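# Push tommy bar through clamp screw until knob stops

## Task

Push the tommy bar sideways through the hole in the clamp's screw, and keep going until the knob at the end of its longer side sits against the screw.

## Robot and tools

Robot: two arms, left_arm and right_arm, each ending in a two-finger gripper. Base poses in the scene frame: left_arm at (+0.020, +0.367, 0) m, quat_wxyz (+1.000, 0, 0, -0.001); right_arm at (+0.045, -0.254, 0) m, quat_wxyz (+1.000, 0, 0, -0.005). A camera stand is fixed behind the arms.

Frames. Scene frame: origin at table-top height, halfway between the nominal bases; +z up, +x forward over the table, left_arm on the +y side (not image left). Table items are given in the scene frame. Each arm's hand poses, velocities, Hand target and offsets use that arm's own base axes; rotations turn about the Hand target position. On the gripper, the fingers point along +z and open and close along y; end_effector_position is the point between the pads, about 1 cm short of the tips. Printed positions and orientations can be off by a few cm, more at long reach.

execute_actions(actions, cameras). actions is a list of actions; each action is a list of up to 15 rows, one row per 1/30 s step; a short list repeats its last row to fill 15 steps. Every row has 14 numbers in [-1, 1]: left_arm dx, dy, dz, rx, ry, rz, opening, then right_arm in the same order. The six pose numbers are an offset from that arm's Hand target as it was when the action began (not from the row before), so sending the same offset again moves the arm further. Scale: 1.0 = 0.6 m or 180 degrees; rx, ry, rz form one rotation vector. A translation longer than 1.0 may be shortened. Opening is absolute: +1 fully open (0.093 m), -1 closed. Six zeros ask for no new pose but re-request the Hand target; always restate the opening you want, since 0 is a real opening command. cameras: list of names, ["all"], [] for none; omitted or null gives all only when actions is empty.

move(target, speed, blend, opening_speed, grip_force, blocking, cameras). target: one 14-number row or a list of up to 15 rows, same layout and scale; every row is an offset from the Hand targets at the start of the move, not from the previous row. Paths are straight, finish together, and stop after 10 s. speed: m/s, 0.002 to 2.9, default 0.25 (turn rate twice that in rad/s); one value or one per target. blend: corner rounding in m per target, 0 = stop at each. opening_speed: per second on the -1 to +1 scale, at least 0.2. grip_force: newtons per pad, 10 to 50, one number or one per arm; it persists, and low forces close slowly. blocking=false returns after 0.5 s while the move continues. Paths do not avoid obstacles or the other arm; faster moves stray more and hit harder. Route around an arm's own base instead of near it. The result adds a move: line, e.g. done, off_target, moving, held, fault, plus limits=paced (pose clipped) or limits=held (steps withheld).

wait(seconds): 0 to 3600, sends nothing new; a running move goes on. stop(): brakes the running move. zoom_image(camera, region): camera is cam_high, cam_low, cam_left_wrist or cam_right_wrist; region [x0, y0, x1, y1] pixels from the top-left, at most 504 wide and 504 high, on that camera's newest image. finished_scene(scene): integer, the current scene's number; ends it for good. After ending the first scene, make no further calls in that reply.

Cameras: all four images are 896x504.

Results: per arm end_effector_position (m) and end_effector_quat_wxyz in its base frame; Hand target (last commanded pose after clipping, the base for the next offsets); Tool commands; grip_measured (+1 open, -1 closed); Joint positions (last value is the finger gap in m); Joint velocities, possibly shown as within noise; Joint torques (offset and noisy; numbers 1 to 3 wrap at ±28 N m); warning lines such as MOTOR HOT, OVER-TEMPERATURE FAULT and FAULT. The gripper often rests short of its Hand target; waiting does not fix this, so send the remaining distance as a new offset and check tilt after each move. Orientation commands are clipped to 40 degrees from the measured one per step.

Gripping: pads meet near grip_measured -0.94; an object of width w mm reads about -0.94 + 0.0208*w. For full force on a rigid object send at least 0.41 below that reading and keep sending it while holding; to release send well above it. Readings may sit up to 0.02 high. Pads push about 50 to 65 N.

Joint ranges (rad), base to gripper: waist -2.618 to 3.054, shoulder 0.000 to 3.142, elbow 0.000 to 3.142 (straight at 2.901), wrist pitch -1.571 to 1.571, wrist yaw -1.571 to 1.571, wrist roll -2.094 to 2.094.

Avoid: dropping the bar or letting go of it while it moves; anything leaving the table (fails the task); fast contact with the clamp or table; pushing hard past contact (end a push by commanding the target back behind the gripper); any contact between the two arms or closing one gripper on the other; strain on wrist camera cables; long holds at full stretch or pushes toward unreachable poses, which heat motors (75 °C warning, 90 °C the arm folds and idles, 100 °C it drops).

Each tool is called after "Emit:" as a command line: name --argument value for each argument, lists and objects as JSON in quotes; but a table of rows of numbers goes row by row, as --pt "numbers of a row", without its own name.

## Session

I'll start by looking at the scene.

Emit:
execute_actions --actions '[]'

Scene clock: 0.00 s.
left_arm: end_effector_position=(+0.3619, +0.0489, +0.0983) grip_measured=+1.000 end_effector_quat_wxyz=(+0.624, -0.085, +0.765, +0.139) | right_arm: end_effector_position=(+0.3583, -0.0073, +0.1180) grip_measured=+1.000 end_effector_quat_wxyz=(+0.664, +0.035, +0.746, -0.023)
Joint positions: left_arm=[-0.023 1.634 0.214 1.223 -0.346 0.04 0.093] | right_arm=[0.033 1.561 0.161 1.283 0.112 0.026 0.093]
Joint velocities: within noise
Joint torques (N m): no reading
Heat: left arm: 37 °C; right arm: 38 °C.
Hand target: left_arm +0.3649, +0.0489, +0.1074; +0.635, -0.088, +0.755, +0.137 | right_arm +0.3603, -0.0071, +0.1243; +0.672, +0.035, +0.739, -0.022
Tool commands: left_gripper/opening=+1.0 right_gripper/opening=+1.0

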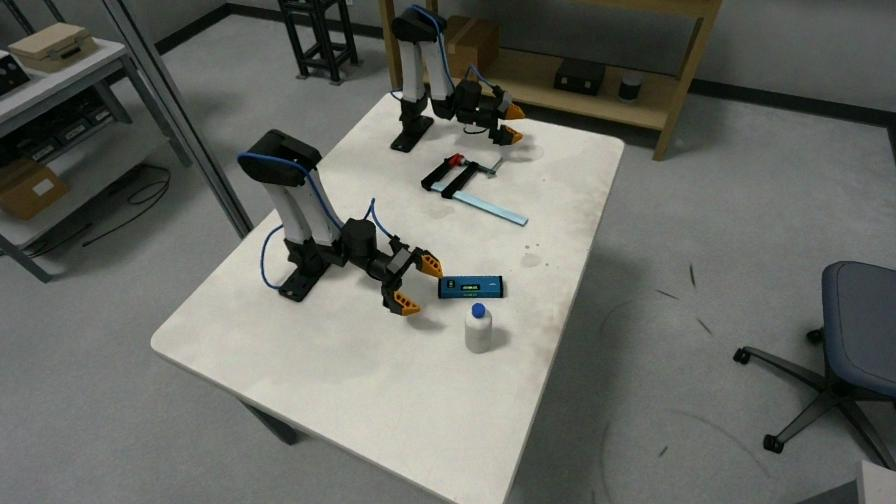

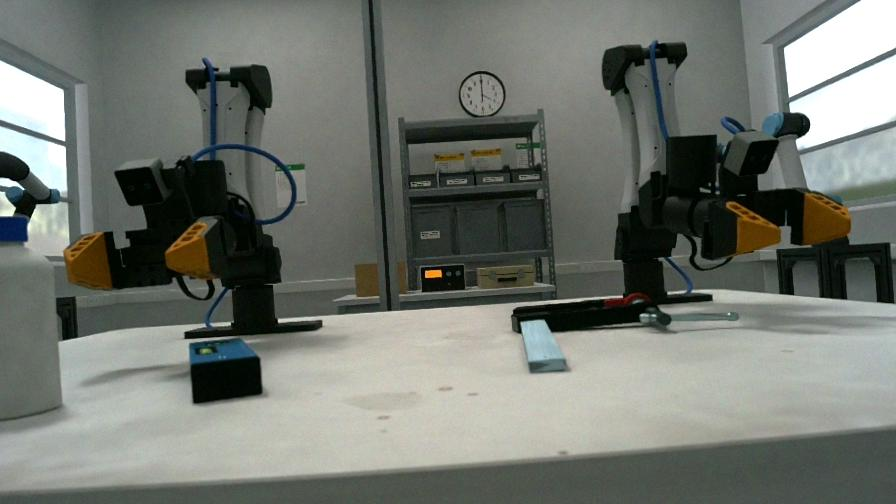

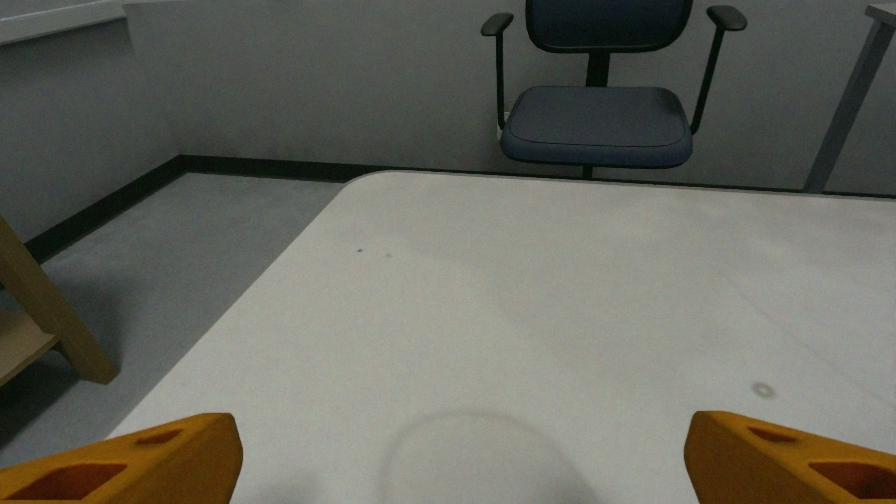

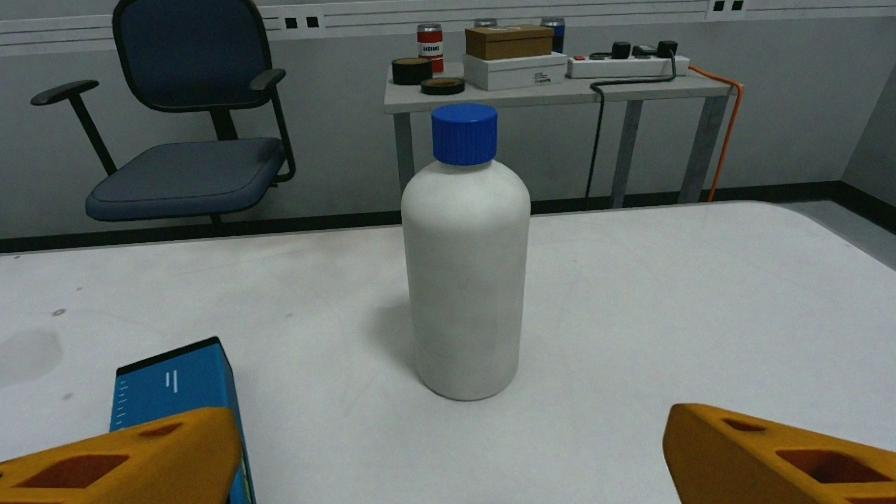

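Emit:
zoom_image --camera "cam_high" --region '[400, 130, 560, 240]'

Emit:
zoom_image --camera "cam_low" --region '[490, 260, 790, 400]'

Scaled by 3.150 from the camera's image (finer frame: 1280x720).

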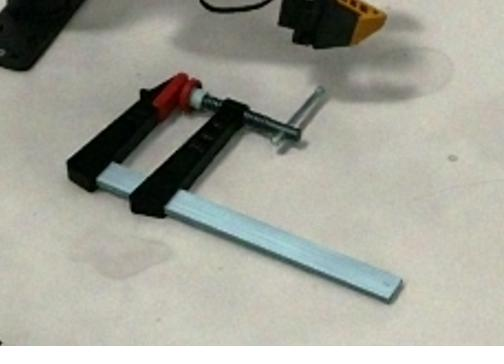

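Scaled by 1.680 from the camera's image (finer frame: 1280x720).

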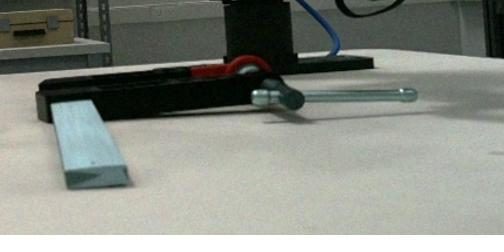

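Emit:
zoom_image --camera "cam_high" --region '[360, 60, 560, 200]'

Emit:
zoom_image --camera "cam_high" --region '[240, 200, 460, 340]'

Emit:
zoom_image --camera "cam_high" --region '[460, 140, 530, 190]'

Emit:
zoom_image --camera "cam_low" --region '[600, 280, 760, 350]'

Scaled by 2.520 from the camera's image (finer frame: 1280x720).

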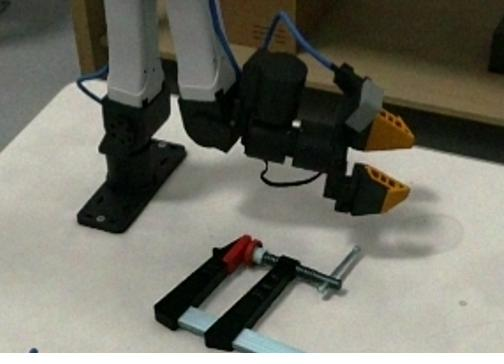

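Scaled by 2.291 from the camera's image (finer frame: 1280x720).

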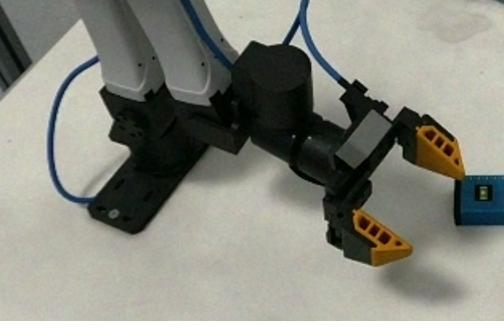

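Scaled by 7.200 from the camera's image (finer frame: 1280x720).

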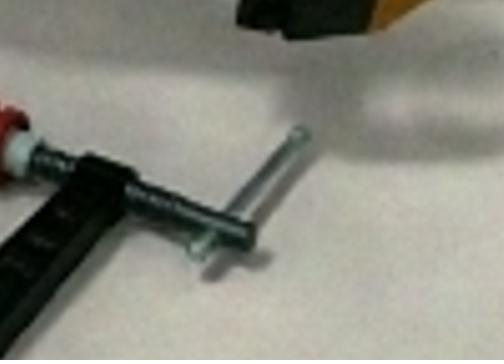

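Scaled by 3.150 from the camera's image (finer frame: 1280x720).

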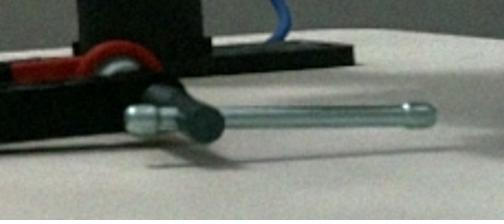

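Emit:
move --target '[-0.1915, -0.248, 0.19, -0.0951, 0.4406, -0.0611, 1, 0, 0, 0, 0, 0, 0, 1]' --speed 0.2 --cameras '["all"]'

Scene clock: 24.77 s.
left_arm: end_effector_position=(+0.2522, -0.0975, +0.2091) grip_measured=+1.000 end_effector_quat_wxyz=(+0.037, +0.005, +0.999, -0.009) | right_arm: end_effector_position=(+0.3583, -0.0073, +0.1180) grip_measured=+1.000 end_effector_quat_wxyz=(+0.664, +0.035, +0.746, -0.023)
Joint positions: left_arm=[-0.375 1.536 1.591 -1.55 -0.01 -0.364 0.093] | right_arm=[0.033 1.561 0.161 1.283 0.112 0.026 0.093]
Joint torques (N m): left_arm=[-0.58 -6.83 8.54 0.26 0.12 -0.18] | right_arm=[-0.18 -5.65 4.86 2.32 -0.03 0.06]
Heat: left arm: 39 °C; right arm: 47 °C.
Hand target: left_arm +0.2500, -0.0999, +0.2214; +0.001, +0.000, +1.000, +0.000 | right_arm +0.3603, -0.0071, +0.1243; +0.672, +0.035, +0.739, -0.022
Off the commanded pose: left_arm 0.013 m, 4 deg | right_arm 0.007 m, 1 deg.
joint sent to its limit (left arm) — joint 4 (wrist pitch), lower limit. The joint targets are off in orientation, not in position.
move: off_target (left_arm)

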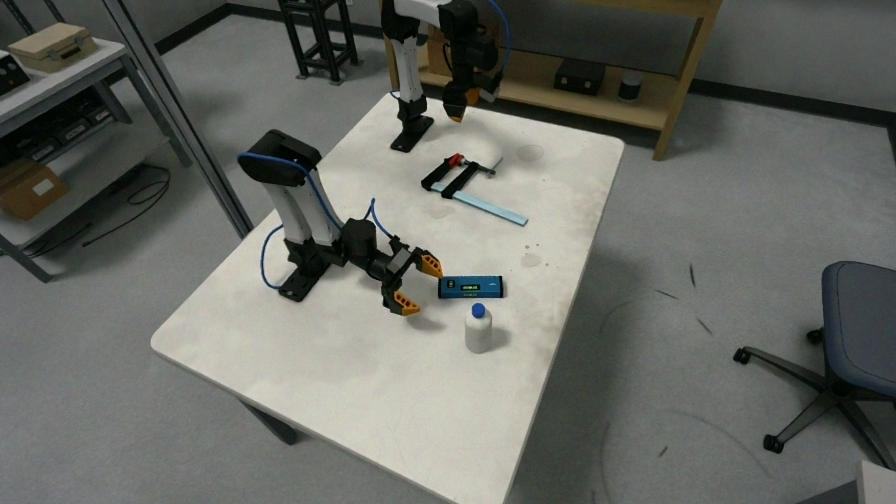

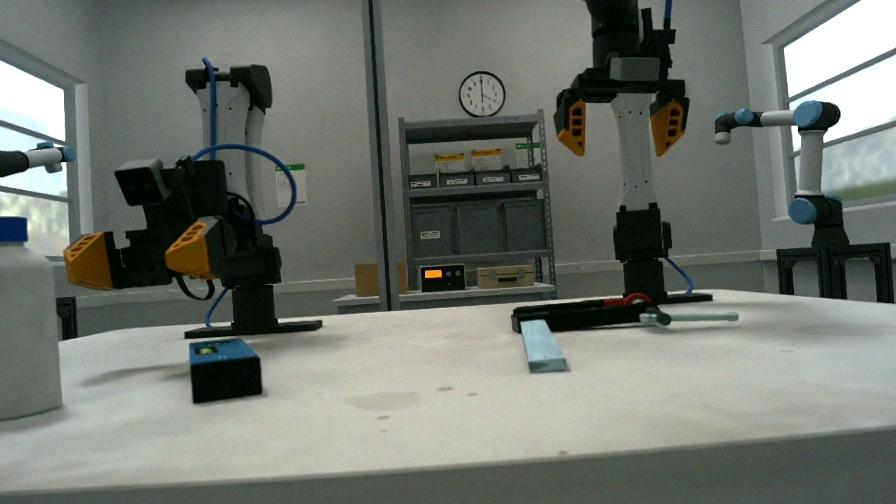

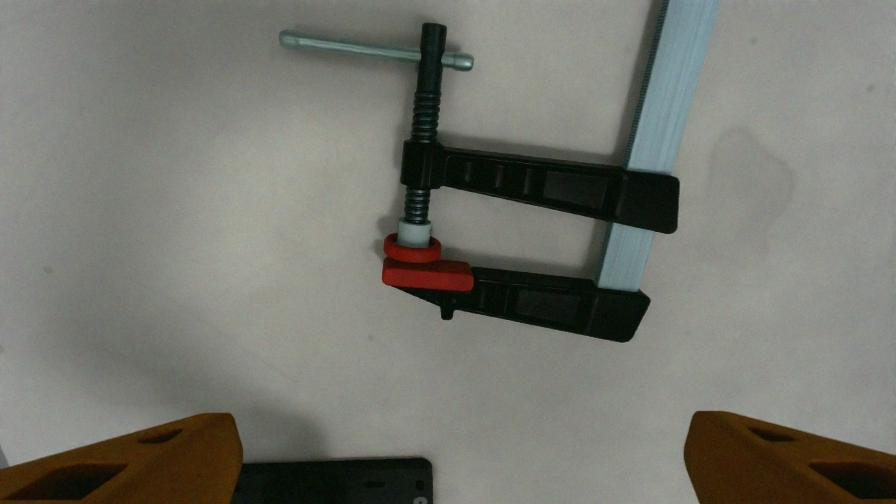

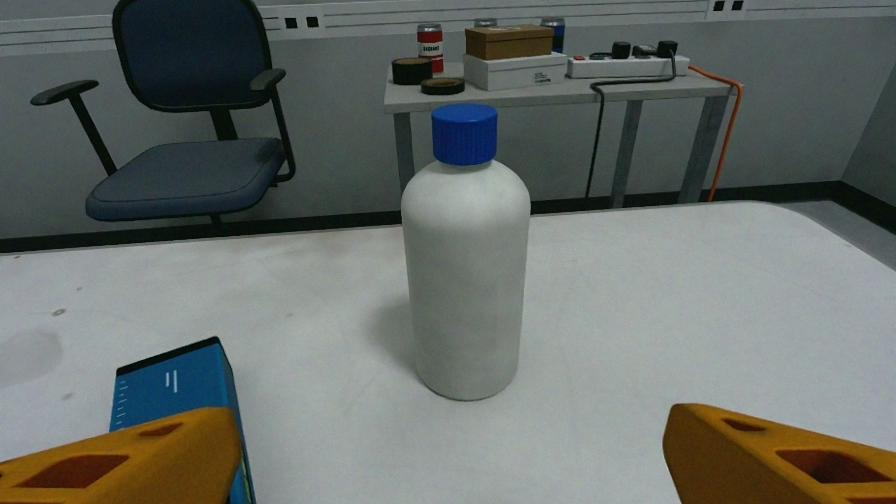

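Emit:
move --target '[0.075, 0.0665, -0.16, 0, -0.1444, 0, 1, 0, 0, 0, 0, 0, 0, 1]' --speed 0.15 --cameras '["cam_left_wrist", "cam_high"]'

Scene clock: 37.20 s.
left_arm: end_effector_position=(+0.2894, -0.0627, +0.1191) grip_measured=+1.000 end_effector_quat_wxyz=(+0.204, -0.001, +0.979, -0.001) | right_arm: end_effector_position=(+0.3583, -0.0073, +0.1180) grip_measured=+1.000 end_effector_quat_wxyz=(+0.664, +0.035, +0.746, -0.023)
Joint positions: left_arm=[-0.274 1.308 0.962 -0.828 -0.106 -0.255 0.093] | right_arm=[0.033 1.561 0.161 1.283 0.112 0.026 0.093]
Joint torques (N m): left_arm=[0.77 -5.83 6.27 1.44 -0.12 0.11] | right_arm=[-0.18 -5.65 4.82 2.31 -0.04 0.05]
Heat: left arm: 39 °C; right arm: 48 °C.
Hand target: left_arm +0.2949, -0.0600, +0.1253; +0.226, +0.000, +0.974, +0.000 | right_arm +0.3603, -0.0071, +0.1243; +0.672, +0.035, +0.739, -0.022
Off the commanded pose: left_arm 0.009 m, 3 deg | right_arm 0.007 m, 1 deg.
move: off_target (left_arm)
Images, in order (width x height): cam_high 896x504, cam_left_wrist 896x504.

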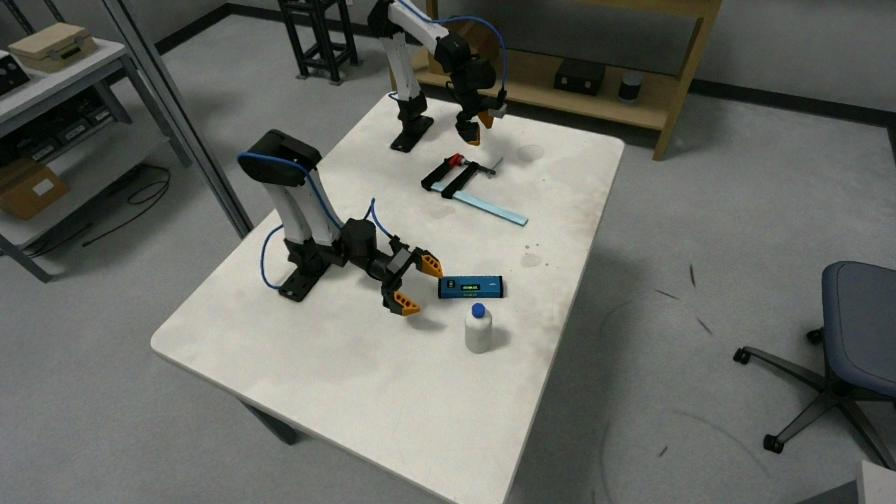

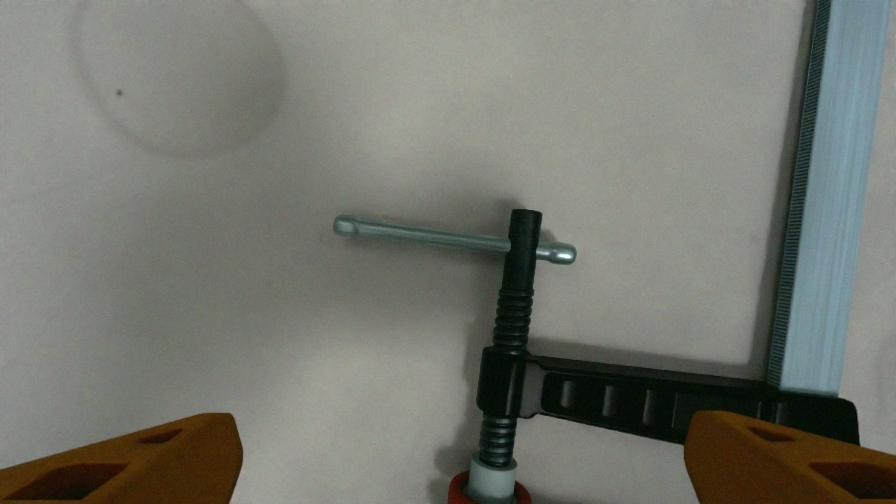

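Emit:
move --target '[0.0702, 0.1583, -0.0338, 0.1229, 0.1083, -0.5295, -0.95, 0, 0, 0, 0, 0, 0, 1]' --speed 0.25 --cameras '["all"]'

Scene clock: 54.70 s.
left_arm: end_effector_position=(+0.3337, +0.0317, +0.0993) grip_measured=-0.946 end_effector_quat_wxyz=(+0.000, +0.746, +0.666, -0.003) | right_arm: end_effector_position=(+0.3583, -0.0073, +0.1180) grip_measured=+1.000 end_effector_quat_wxyz=(+0.664, +0.035, +0.746, -0.023)
Joint positions: left_arm=[0.096 1.823 1.474 -1.227 0.003 1.781 0] | right_arm=[0.033 1.561 0.161 1.283 0.112 0.026 0.093]
Joint torques (N m): left_arm=[0.72 -7.42 8.85 -0.15 0.07 0.15] | right_arm=[-0.17 -5.64 4.85 2.32 -0.03 0.05]
Heat: left arm: 40 °C; right arm: 50 °C.
Hand target: left_arm +0.3371, +0.0350, +0.1050; +0.000, +0.750, +0.661, +0.000 | right_arm +0.3603, -0.0071, +0.1243; +0.672, +0.035, +0.739, -0.022
Off the commanded pose: left_arm 0.007 m, 1 deg | right_arm 0.007 m, 1 deg.
move: done

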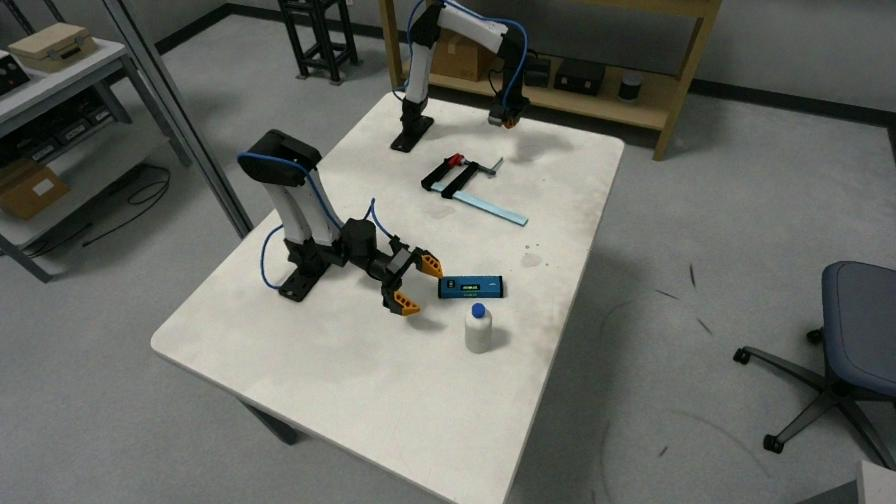

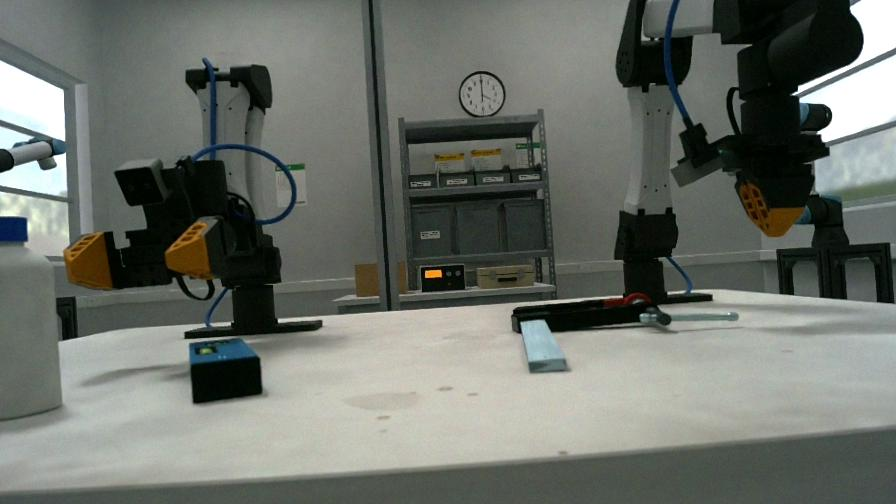

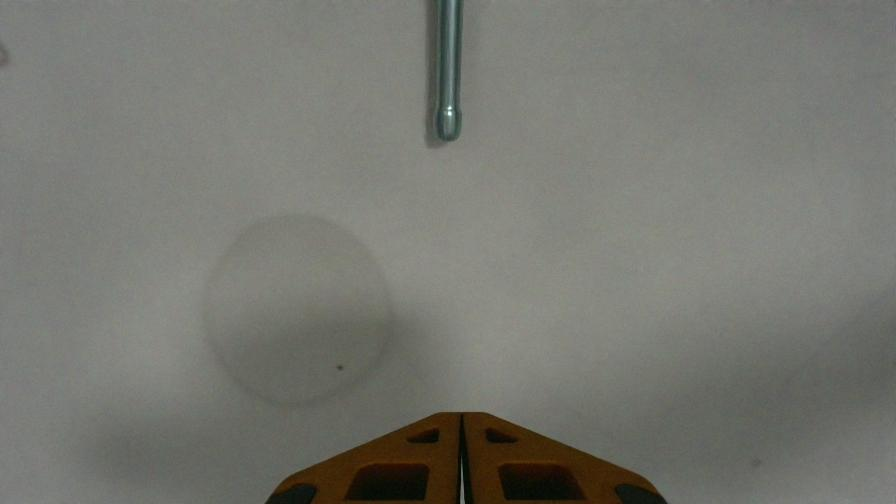

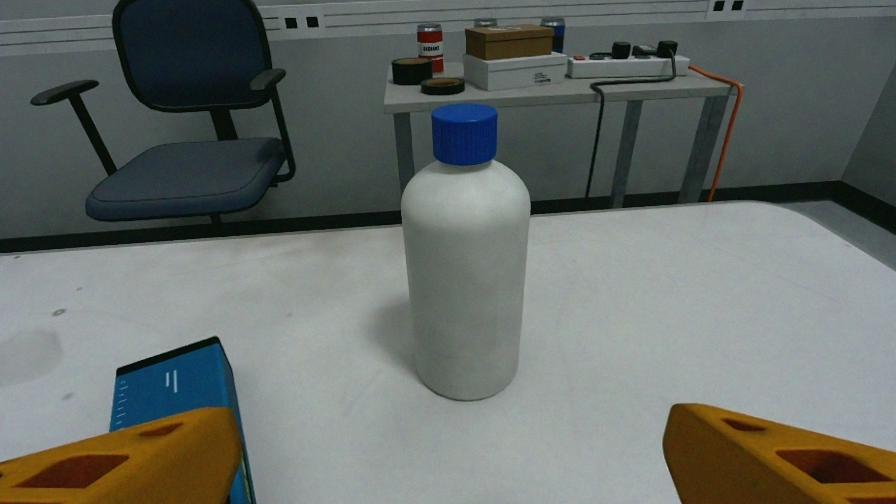

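Emit:
move --target '[0.0045, 0, -0.1155, 0, 0, 0, -0.95, 0, 0, 0, 0, 0, 0, 1]' --speed 0.15 --cameras '["all"]'

Scene clock: 61.30 s.
left_arm: end_effector_position=(+0.3357, +0.0322, +0.0360) grip_measured=-0.946 end_effector_quat_wxyz=(-0.005, +0.746, +0.666, -0.008) | right_arm: end_effector_position=(+0.3583, -0.0073, +0.1180) grip_measured=+1.000 end_effector_quat_wxyz=(+0.664, +0.035, +0.746, -0.023)
Joint positions: left_arm=[0.096 1.896 1.312 -1.005 0.002 1.781 0] | right_arm=[0.033 1.561 0.161 1.283 0.112 0.026 0.093]
Joint torques (N m): left_arm=[0.75 -8.17 5.44 0.3 0.06 0.14] | right_arm=[-0.2 -5.63 4.83 2.32 -0.03 0.05]
Heat: left arm: 40 °C; right arm: 50 °C.
Hand target: left_arm +0.3398, +0.0350, +0.0357; +0.000, +0.750, +0.661, +0.000 | right_arm +0.3603, -0.0071, +0.1243; +0.672, +0.035, +0.739, -0.022
Off the commanded pose: left_arm 0.005 m, 1 deg | right_arm 0.007 m, 1 deg.
move: done

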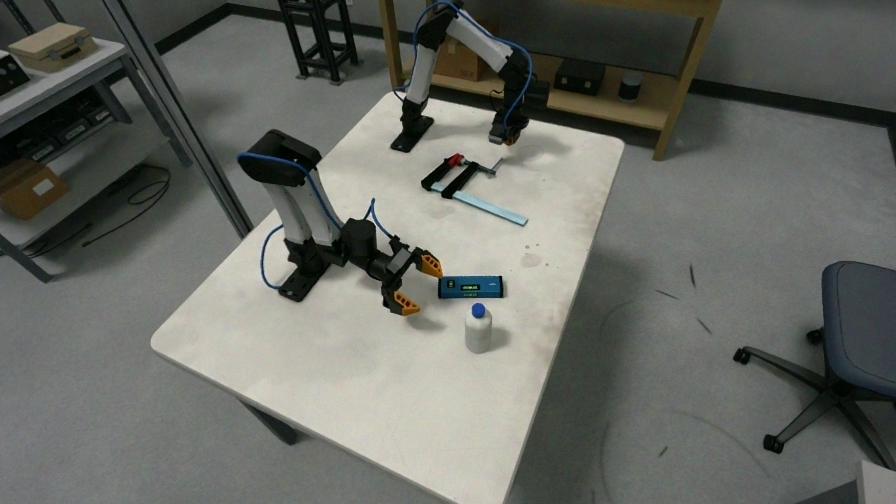

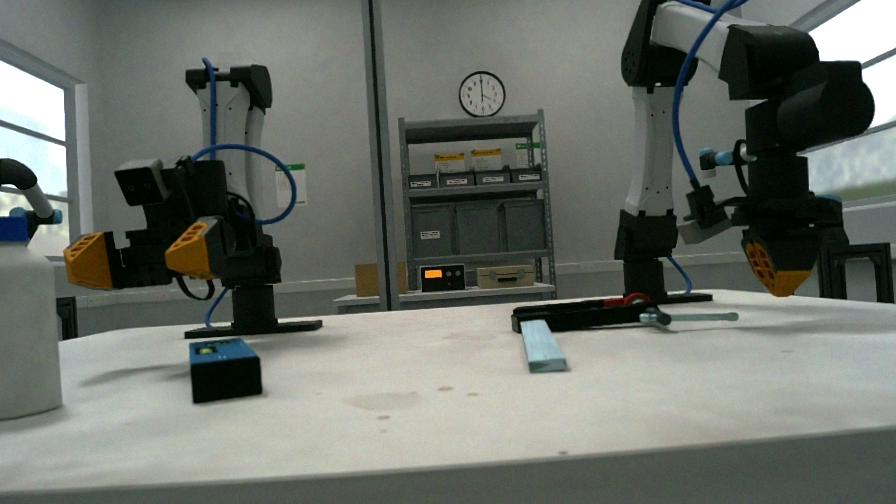

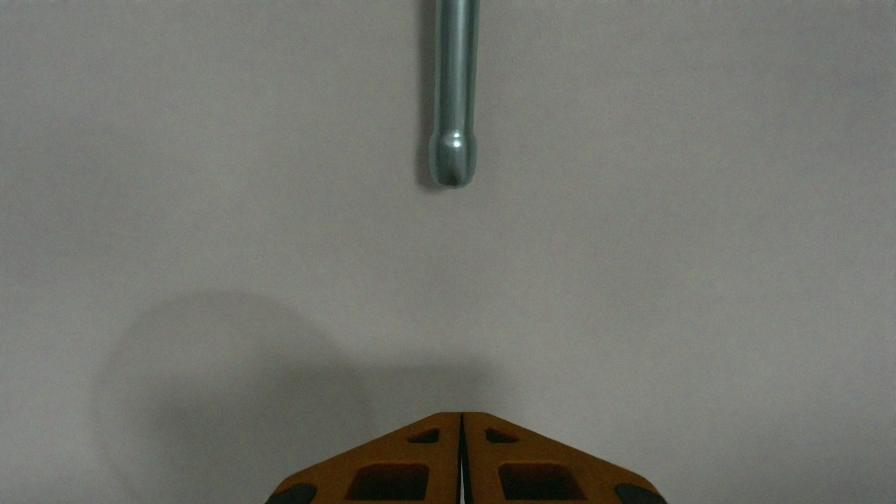

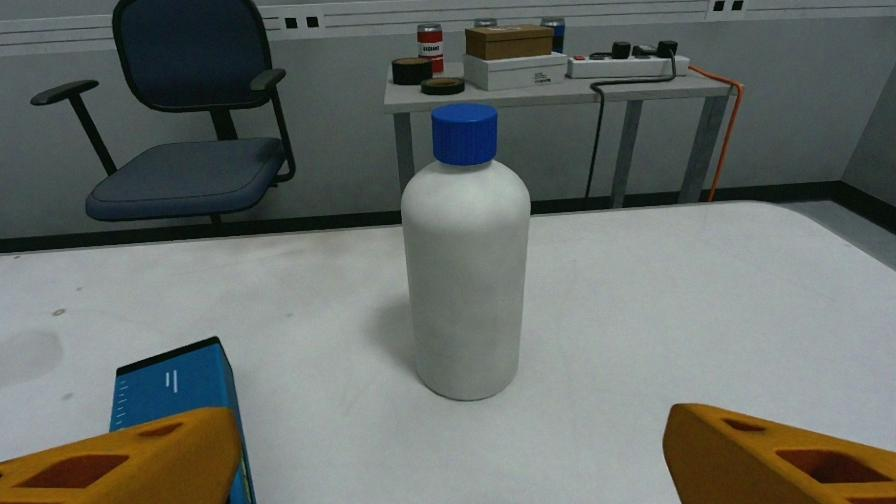

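Emit:
zoom_image --camera "cam_left_wrist" --region '[390, 80, 520, 210]'

Emit:
zoom_image --camera "cam_low" --region '[600, 240, 840, 350]'

Emit:
zoom_image --camera "cam_high" --region '[460, 120, 560, 190]'

Scaled by 3.877 from the camera's image (finer frame: 1280x720).

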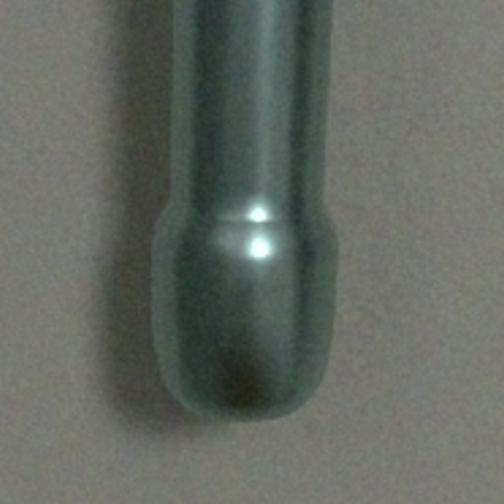

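Scaled by 2.100 from the camera's image (finer frame: 1280x720).

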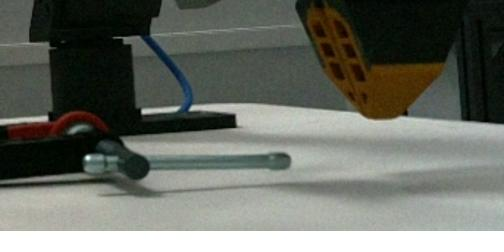

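Scaled by 5.040 from the camera's image (finer frame: 1280x720).

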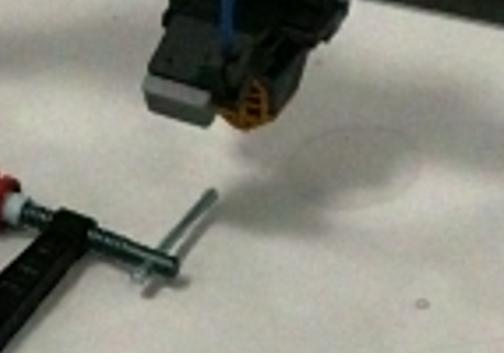

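Emit:
move --target '[0, 0, -0.025, 0, 0, 0, -0.95, 0, 0, 0, 0, 0, 0, 1]' --speed 0.1 --cameras '["cam_low", "cam_left_wrist"]'

Emit:
zoom_image --camera "cam_low" --region '[640, 260, 820, 350]'

Scene clock: 67.87 s.
left_arm: end_effector_position=(+0.3359, +0.0322, +0.0218) grip_measured=-0.946 end_effector_quat_wxyz=(-0.004, +0.746, +0.666, -0.007) | right_arm: end_effector_position=(+0.3583, -0.0073, +0.1180) grip_measured=+1.000 end_effector_quat_wxyz=(+0.664, +0.035, +0.746, -0.023)
Joint positions: left_arm=[0.096 1.915 1.276 -0.949 0.002 1.781 0] | right_arm=[0.033 1.561 0.161 1.283 0.112 0.026 0.093]
Joint torques (N m): left_arm=[0.59 -8.08 5.75 0.32 0.09 0.16] | right_arm=[-0.2 -5.64 4.85 2.32 -0.03 0.05]
Heat: left arm: 40 °C; right arm: 51 °C.
Hand target: left_arm +0.3398, +0.0350, +0.0207; +0.000, +0.750, +0.661, +0.000 | right_arm +0.3603, -0.0071, +0.1243; +0.672, +0.035, +0.739, -0.022
Off the commanded pose: left_arm 0.005 m, 1 deg | right_arm 0.007 m, 1 deg.
move: done

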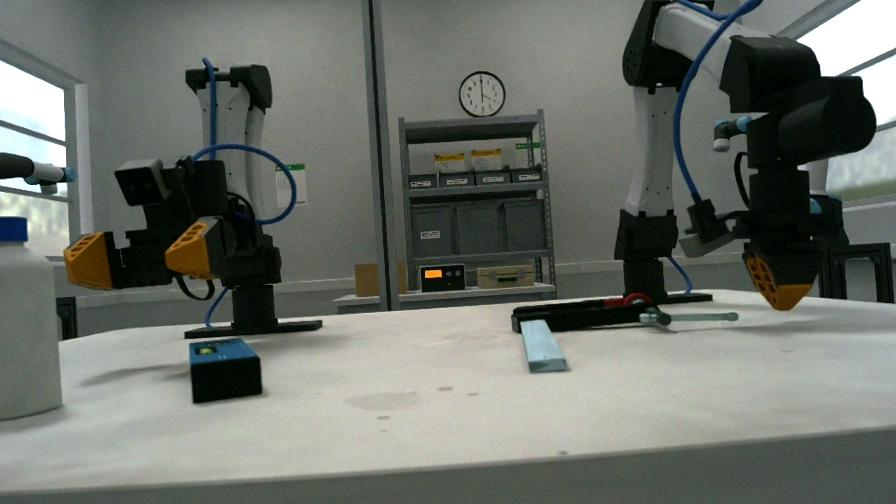

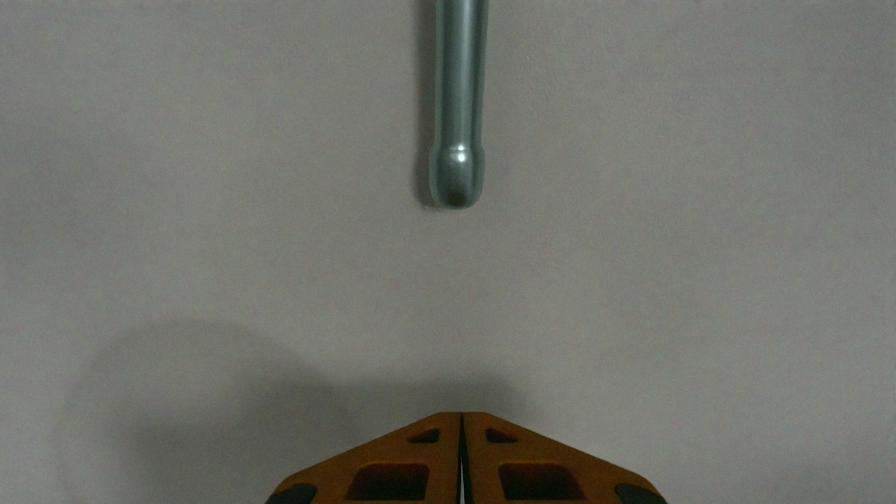

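Scaled by 2.800 from the camera's image (finer frame: 1280x720).

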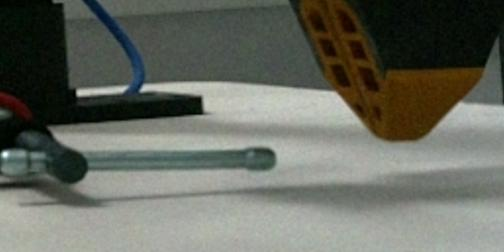

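Emit:
move --target '[0.0025, 0, -0.02, 0, 0, 0, -0.95, 0, 0, 0, 0, 0, 0, 1]' --speed 0.1 --cameras '["cam_low", "cam_left_wrist"]'

Emit:
zoom_image --camera "cam_low" --region '[640, 260, 820, 350]'

Scene clock: 72.80 s.
left_arm: end_effector_position=(+0.3377, +0.0324, +0.0100) grip_measured=-0.946 end_effector_quat_wxyz=(-0.004, +0.746, +0.666, -0.007) | right_arm: end_effector_position=(+0.3583, -0.0073, +0.1180) grip_measured=+1.000 end_effector_quat_wxyz=(+0.664, +0.035, +0.746, -0.023)
Joint positions: left_arm=[0.096 1.938 1.258 -0.906 0.002 1.781 0] | right_arm=[0.033 1.561 0.161 1.283 0.112 0.026 0.093]
Joint torques (N m): left_arm=[0.66 -8.13 5.59 0.36 0.08 0.13] | right_arm=[-0.2 -5.67 4.82 2.31 -0.04 0.06]
Heat: left arm: 40 °C; right arm: 51 °C.
Hand target: left_arm +0.3414, +0.0350, +0.0088; +0.000, +0.750, +0.661, +0.001 | right_arm +0.3603, -0.0071, +0.1243; +0.672, +0.035, +0.739, -0.022
Off the commanded pose: left_arm 0.005 m, 1 deg | right_arm 0.007 m, 1 deg.
move: done

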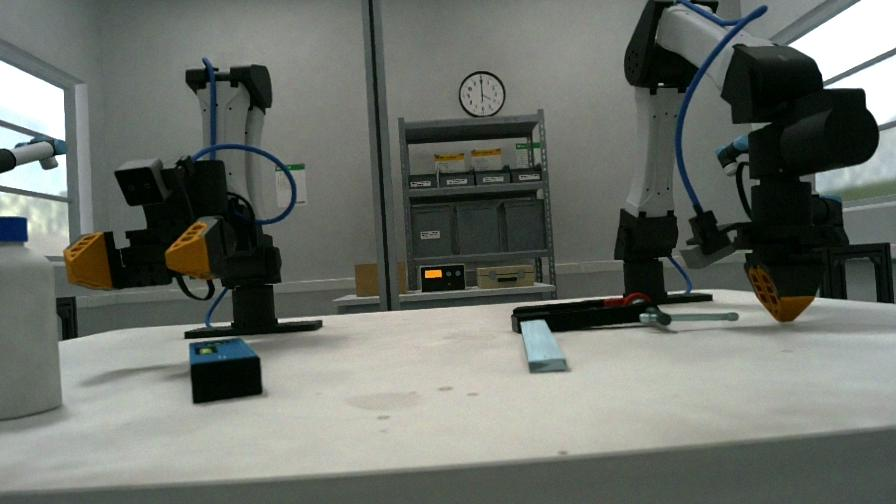

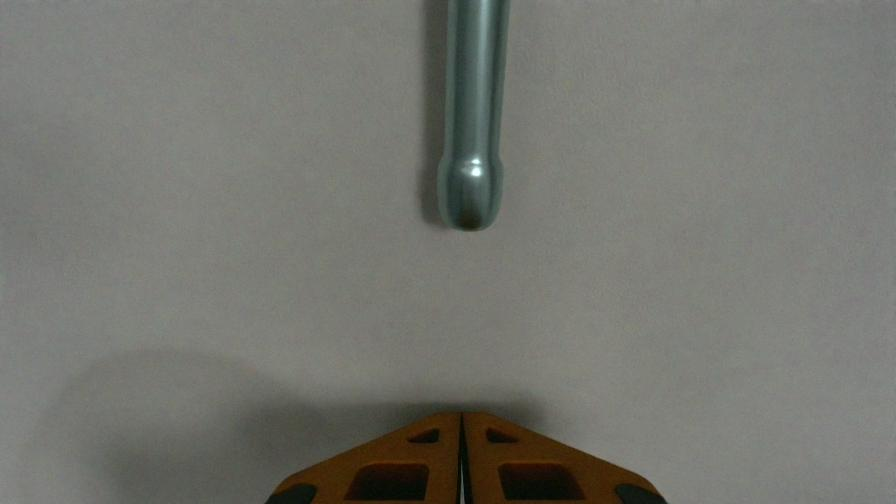

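Scaled by 2.800 from the camera's image (finer frame: 1280x720).

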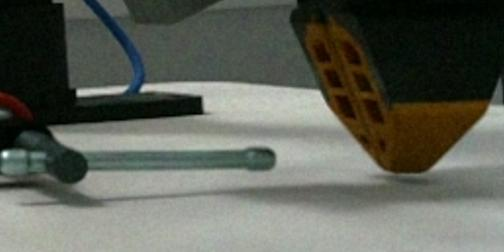

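Emit:
move --target '[-0.0085, -0.0661, 0, 0, 0, 0, -0.95, 0, 0, 0, 0, 0, 0, 1]' --speed 0.06 --cameras '["cam_low", "cam_left_wrist"]'

Scene clock: 77.50 s.
left_arm: end_effector_position=(+0.3355, +0.0085, +0.0072) grip_measured=-0.946 end_effector_quat_wxyz=(-0.024, +0.749, +0.662, +0.007) | right_arm: end_effector_position=(+0.3583, -0.0073, +0.1180) grip_measured=+1.000 end_effector_quat_wxyz=(+0.664, +0.035, +0.746, -0.023)
Joint positions: left_arm=[0.002 1.935 1.239 -0.896 -0.046 1.695 0] | right_arm=[0.033 1.561 0.161 1.283 0.112 0.026 0.093]
Joint torques (N m): left_arm=[-1.59 -9.68 4.26 0.32 0.5 -0.16] | right_arm=[-0.18 -5.65 4.85 2.32 -0.04 0.06]
Heat: left arm: 40 °C; right arm: 51 °C.
Hand target: left_arm +0.3363, -0.0047, +0.0088; +0.000, +0.750, +0.661, +0.001 | right_arm +0.3603, -0.0071, +0.1243; +0.672, +0.035, +0.739, -0.022
Off the commanded pose: left_arm 0.013 m, 3 deg | right_arm 0.007 m, 1 deg.
move: off_target (left_arm)

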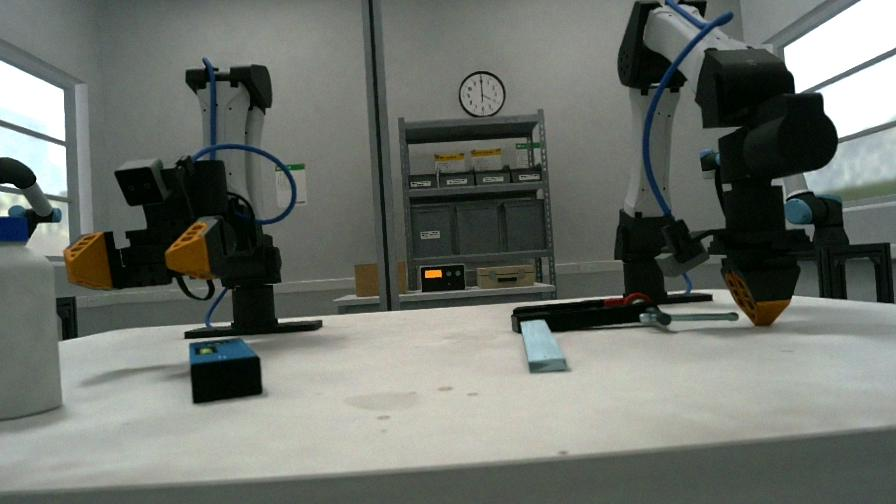

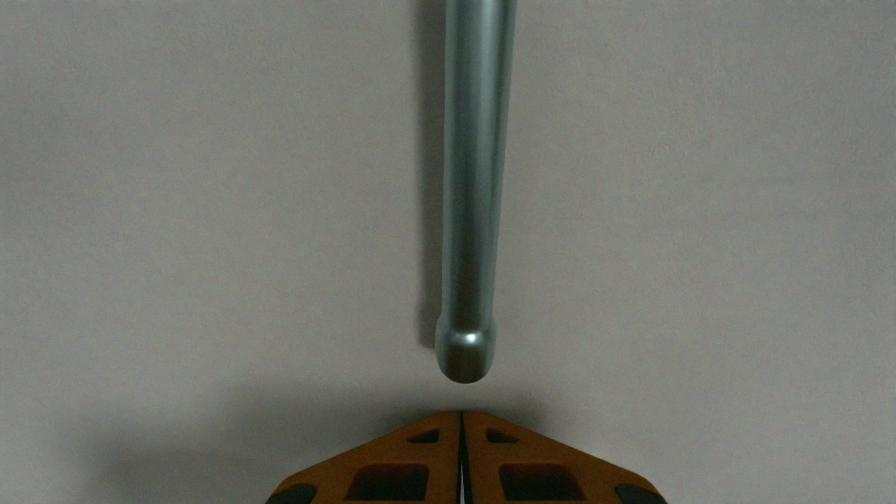

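Emit:
zoom_image --camera "cam_left_wrist" --region '[380, 300, 560, 504]'

Emit:
zoom_image --camera "cam_low" --region '[640, 260, 820, 350]'

Scaled by 2.471 from the camera's image (finer frame: 1280x720).

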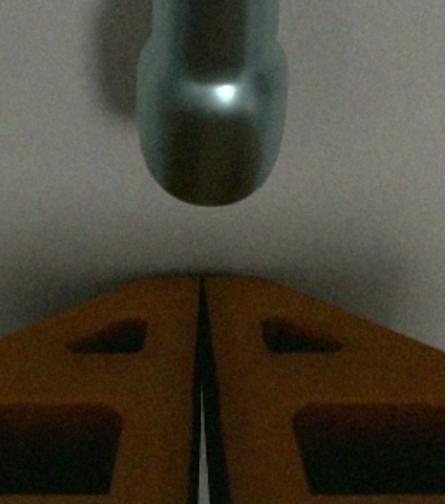

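Scaled by 2.800 from the camera's image (finer frame: 1280x720).

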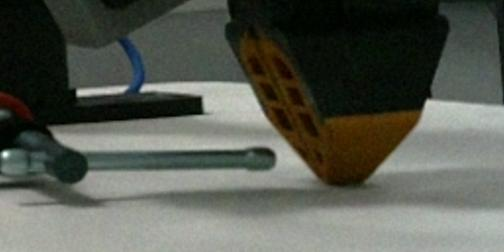

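Emit:
move --target '[0.0, 0, 0.0075, 0, 0, 0, -0.95, 0, 0, 0, 0, 0, 0, 1]' --speed 0.06 --cameras '["cam_low", "cam_left_wrist"]'

Emit:
zoom_image --camera "cam_low" --region '[640, 260, 820, 350]'

Scene clock: 84.03 s.
left_arm: end_effector_position=(+0.3355, +0.0080, +0.0073) grip_measured=-0.946 end_effector_quat_wxyz=(-0.024, +0.749, +0.662, +0.007) | right_arm: end_effector_position=(+0.3583, -0.0073, +0.1180) grip_measured=+1.000 end_effector_quat_wxyz=(+0.664, +0.035, +0.746, -0.023)
Joint positions: left_arm=[0.001 1.934 1.239 -0.896 -0.045 1.694 0] | right_arm=[0.033 1.561 0.161 1.283 0.112 0.026 0.093]
Joint torques (N m): left_arm=[-1.42 -10.1 4.92 0.08 0.47 -0.19] | right_arm=[-0.18 -5.7 4.83 2.32 -0.03 0.06]
Heat: left arm: 40 °C; right arm: 52 °C.
Hand target: left_arm +0.3362, -0.0047, +0.0132; +0.000, +0.750, +0.661, +0.000 | right_arm +0.3603, -0.0071, +0.1243; +0.672, +0.035, +0.739, -0.022
Off the commanded pose: left_arm 0.014 m, 3 deg | right_arm 0.007 m, 1 deg.
move: off_target (left_arm)

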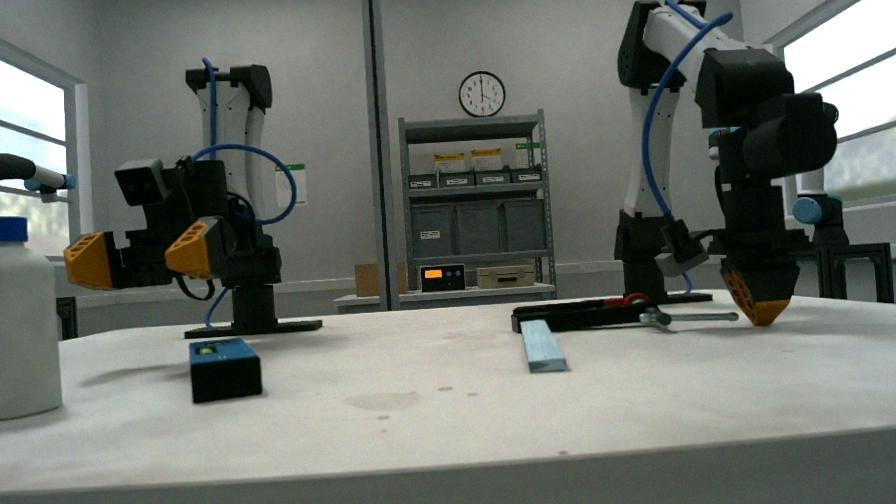

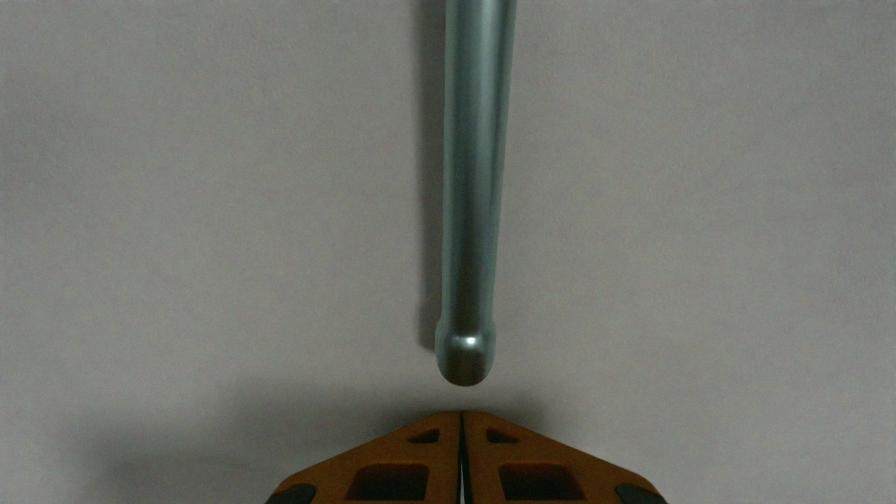

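Scaled by 2.800 from the camera's image (finer frame: 1280x720).

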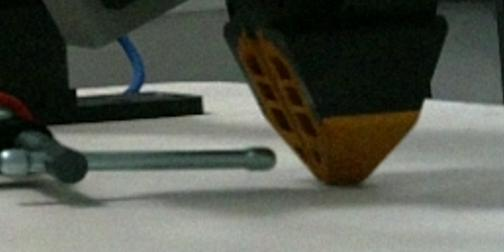

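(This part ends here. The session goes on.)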